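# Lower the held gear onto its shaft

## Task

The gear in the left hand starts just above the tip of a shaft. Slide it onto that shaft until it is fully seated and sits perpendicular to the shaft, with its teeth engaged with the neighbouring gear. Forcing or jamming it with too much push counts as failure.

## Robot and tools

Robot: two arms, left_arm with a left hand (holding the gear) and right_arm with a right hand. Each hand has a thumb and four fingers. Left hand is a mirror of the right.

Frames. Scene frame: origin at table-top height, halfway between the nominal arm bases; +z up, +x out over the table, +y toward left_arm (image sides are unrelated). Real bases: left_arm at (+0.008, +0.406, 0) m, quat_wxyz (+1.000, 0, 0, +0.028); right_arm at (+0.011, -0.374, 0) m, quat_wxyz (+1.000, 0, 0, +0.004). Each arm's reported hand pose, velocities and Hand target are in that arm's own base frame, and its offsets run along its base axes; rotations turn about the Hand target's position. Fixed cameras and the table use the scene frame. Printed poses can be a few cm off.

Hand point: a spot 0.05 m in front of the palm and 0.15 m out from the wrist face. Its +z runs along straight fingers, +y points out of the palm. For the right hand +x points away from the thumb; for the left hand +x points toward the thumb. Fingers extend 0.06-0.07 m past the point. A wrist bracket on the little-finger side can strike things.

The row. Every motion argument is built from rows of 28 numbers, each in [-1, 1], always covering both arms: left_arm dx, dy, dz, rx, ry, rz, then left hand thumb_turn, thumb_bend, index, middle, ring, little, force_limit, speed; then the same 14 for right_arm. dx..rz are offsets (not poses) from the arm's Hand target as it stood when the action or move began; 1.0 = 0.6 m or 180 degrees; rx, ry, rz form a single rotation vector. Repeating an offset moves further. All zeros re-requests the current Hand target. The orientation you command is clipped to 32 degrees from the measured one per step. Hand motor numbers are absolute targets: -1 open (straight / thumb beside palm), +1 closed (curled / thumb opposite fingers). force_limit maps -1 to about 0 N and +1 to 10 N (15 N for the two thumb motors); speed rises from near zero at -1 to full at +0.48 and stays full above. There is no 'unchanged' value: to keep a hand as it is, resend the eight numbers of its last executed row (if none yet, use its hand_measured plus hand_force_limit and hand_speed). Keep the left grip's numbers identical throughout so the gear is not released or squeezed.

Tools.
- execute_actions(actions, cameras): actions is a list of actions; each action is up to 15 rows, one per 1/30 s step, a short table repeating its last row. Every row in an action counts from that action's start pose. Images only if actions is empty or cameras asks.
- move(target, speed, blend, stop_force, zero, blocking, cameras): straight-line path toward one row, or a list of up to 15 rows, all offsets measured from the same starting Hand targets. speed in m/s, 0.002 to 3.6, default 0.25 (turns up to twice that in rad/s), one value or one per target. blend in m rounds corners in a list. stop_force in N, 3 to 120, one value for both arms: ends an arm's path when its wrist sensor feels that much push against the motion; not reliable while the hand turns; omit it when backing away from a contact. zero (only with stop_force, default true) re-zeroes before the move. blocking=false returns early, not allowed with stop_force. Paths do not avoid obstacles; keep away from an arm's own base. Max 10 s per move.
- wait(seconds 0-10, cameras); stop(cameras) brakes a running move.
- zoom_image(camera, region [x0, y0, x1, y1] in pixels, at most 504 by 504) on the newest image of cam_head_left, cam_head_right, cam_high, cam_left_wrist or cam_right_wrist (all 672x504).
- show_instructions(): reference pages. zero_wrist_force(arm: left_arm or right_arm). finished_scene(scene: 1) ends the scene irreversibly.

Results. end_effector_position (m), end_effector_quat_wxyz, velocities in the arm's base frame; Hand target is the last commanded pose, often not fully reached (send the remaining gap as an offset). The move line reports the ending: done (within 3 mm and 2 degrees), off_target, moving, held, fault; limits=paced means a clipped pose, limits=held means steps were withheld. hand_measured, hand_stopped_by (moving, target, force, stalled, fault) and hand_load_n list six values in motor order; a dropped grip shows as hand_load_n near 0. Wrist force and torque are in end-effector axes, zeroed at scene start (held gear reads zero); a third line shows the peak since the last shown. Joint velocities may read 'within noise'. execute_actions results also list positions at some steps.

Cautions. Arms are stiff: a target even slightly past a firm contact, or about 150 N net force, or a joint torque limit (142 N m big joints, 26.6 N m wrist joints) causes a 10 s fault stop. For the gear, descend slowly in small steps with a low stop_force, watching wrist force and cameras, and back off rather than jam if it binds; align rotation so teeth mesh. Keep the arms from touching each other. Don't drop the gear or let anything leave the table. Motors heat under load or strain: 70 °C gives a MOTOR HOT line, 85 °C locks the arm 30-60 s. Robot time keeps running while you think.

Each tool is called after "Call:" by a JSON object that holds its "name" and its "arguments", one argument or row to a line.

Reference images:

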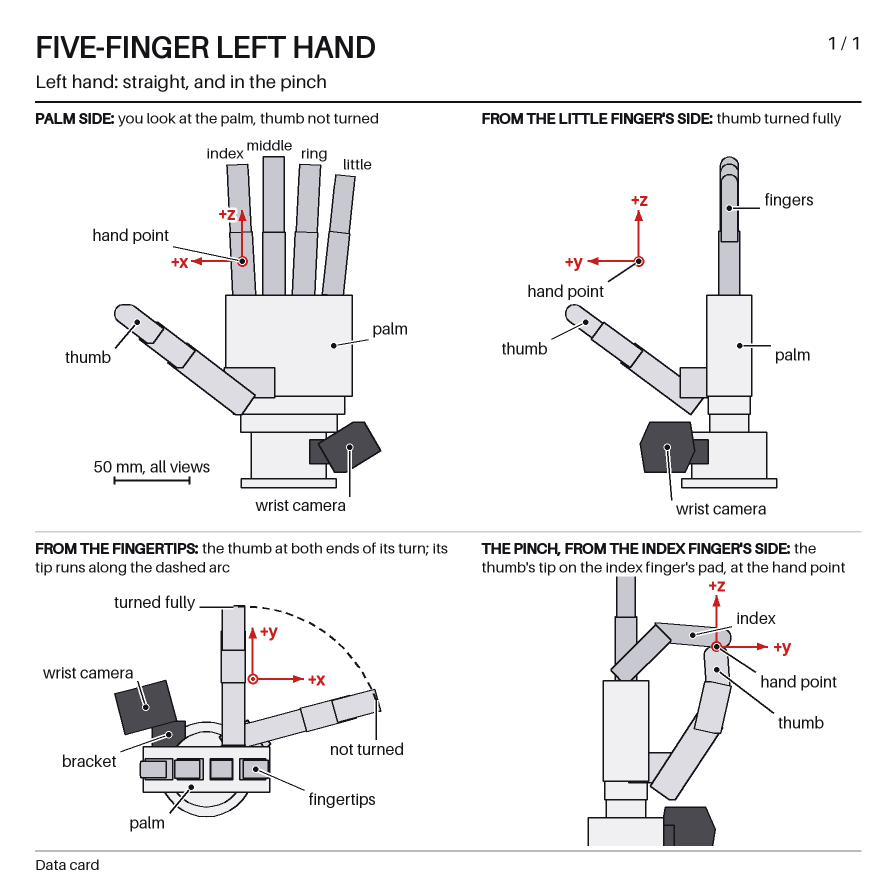

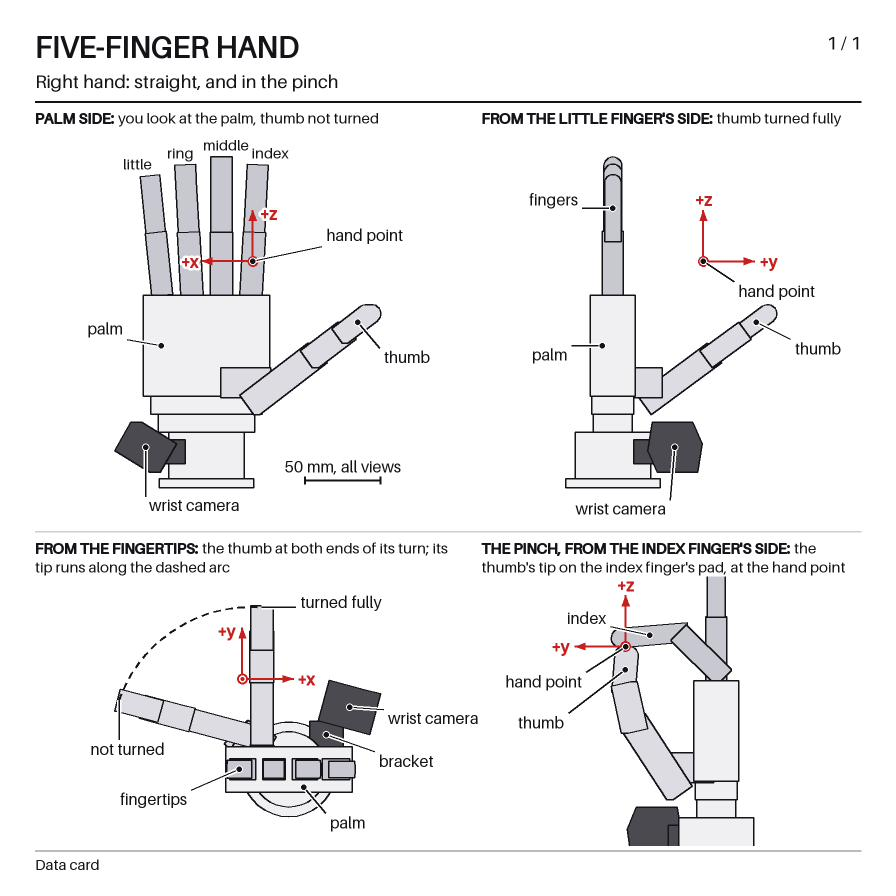

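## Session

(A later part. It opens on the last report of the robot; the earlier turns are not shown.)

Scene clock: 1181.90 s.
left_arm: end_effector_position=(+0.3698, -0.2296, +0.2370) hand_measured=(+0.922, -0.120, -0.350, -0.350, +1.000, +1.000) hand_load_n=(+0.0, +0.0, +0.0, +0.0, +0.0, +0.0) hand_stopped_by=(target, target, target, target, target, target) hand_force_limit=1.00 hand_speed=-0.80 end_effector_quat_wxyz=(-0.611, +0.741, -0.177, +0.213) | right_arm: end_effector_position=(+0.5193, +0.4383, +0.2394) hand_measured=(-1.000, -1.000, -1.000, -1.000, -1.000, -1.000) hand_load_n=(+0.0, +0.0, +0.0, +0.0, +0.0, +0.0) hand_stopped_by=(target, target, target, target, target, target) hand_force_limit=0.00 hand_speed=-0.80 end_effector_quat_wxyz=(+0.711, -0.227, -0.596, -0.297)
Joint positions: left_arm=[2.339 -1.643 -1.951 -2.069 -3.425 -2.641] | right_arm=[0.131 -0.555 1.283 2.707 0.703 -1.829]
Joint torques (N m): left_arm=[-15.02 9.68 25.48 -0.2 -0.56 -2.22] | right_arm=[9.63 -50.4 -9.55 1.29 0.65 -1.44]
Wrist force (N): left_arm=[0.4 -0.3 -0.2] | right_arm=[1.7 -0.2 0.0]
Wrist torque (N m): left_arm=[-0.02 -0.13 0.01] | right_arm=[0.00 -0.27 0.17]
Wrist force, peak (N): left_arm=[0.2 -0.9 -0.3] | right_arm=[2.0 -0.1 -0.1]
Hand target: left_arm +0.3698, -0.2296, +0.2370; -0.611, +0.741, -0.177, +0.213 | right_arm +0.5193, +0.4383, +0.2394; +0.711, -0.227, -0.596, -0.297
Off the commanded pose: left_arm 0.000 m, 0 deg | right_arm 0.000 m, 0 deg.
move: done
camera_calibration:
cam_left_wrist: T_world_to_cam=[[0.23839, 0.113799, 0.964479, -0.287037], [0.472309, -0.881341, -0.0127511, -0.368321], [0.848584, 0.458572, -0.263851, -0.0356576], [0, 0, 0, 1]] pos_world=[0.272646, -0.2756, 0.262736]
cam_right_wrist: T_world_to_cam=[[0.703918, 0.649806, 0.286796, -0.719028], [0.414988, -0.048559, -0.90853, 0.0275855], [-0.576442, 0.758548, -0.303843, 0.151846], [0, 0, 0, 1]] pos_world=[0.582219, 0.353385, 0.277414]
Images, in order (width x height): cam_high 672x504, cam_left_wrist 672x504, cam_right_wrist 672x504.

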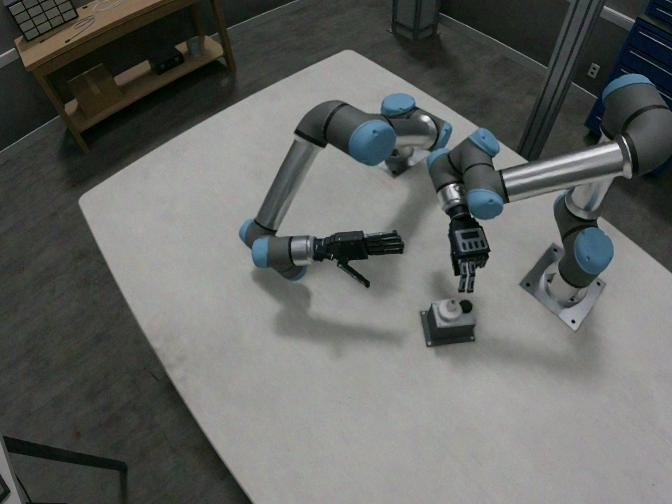

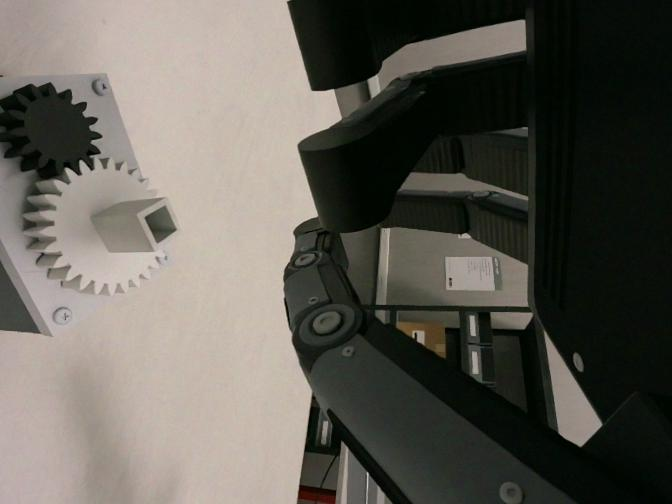

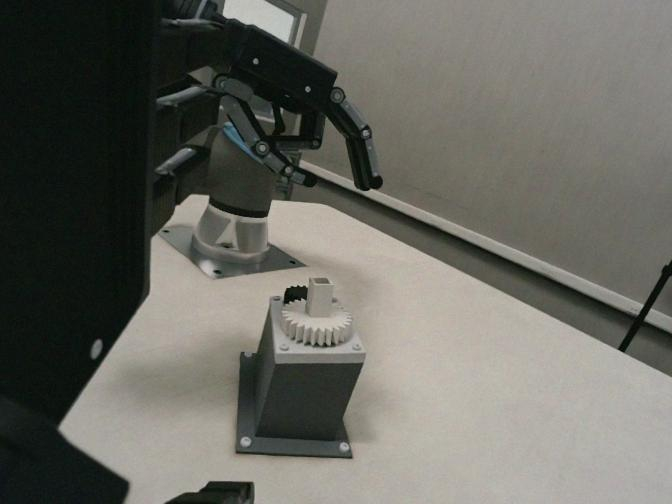

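Call:
{"name": "zoom_image", "arguments": {
  "camera": "cam_left_wrist",
  "region": [10, 120, 110, 220]
}}

Call:
{"name": "zoom_image", "arguments": {
  "camera": "cam_right_wrist",
  "region": [276, 290, 326, 350]
}}

Scaled by 5.040 from the camera's 672x504 image, which has a finer 960x720 frame.

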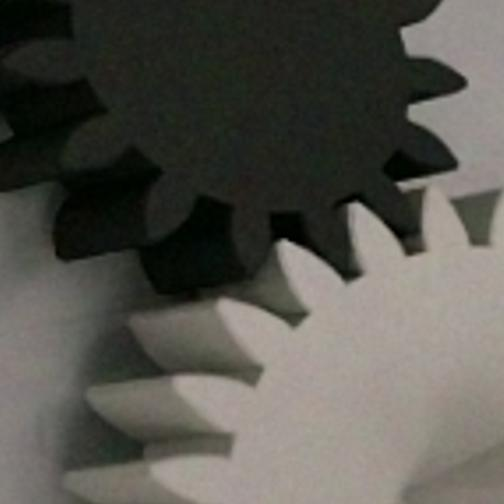

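Scaled by 8.400 from the camera's 672x504 image, which has a finer 960x720 frame.

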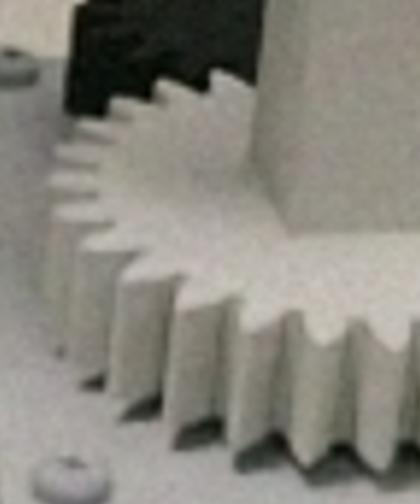

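Call:
{"name": "finished_scene", "arguments": {

}}

The scene is finished: the task was done.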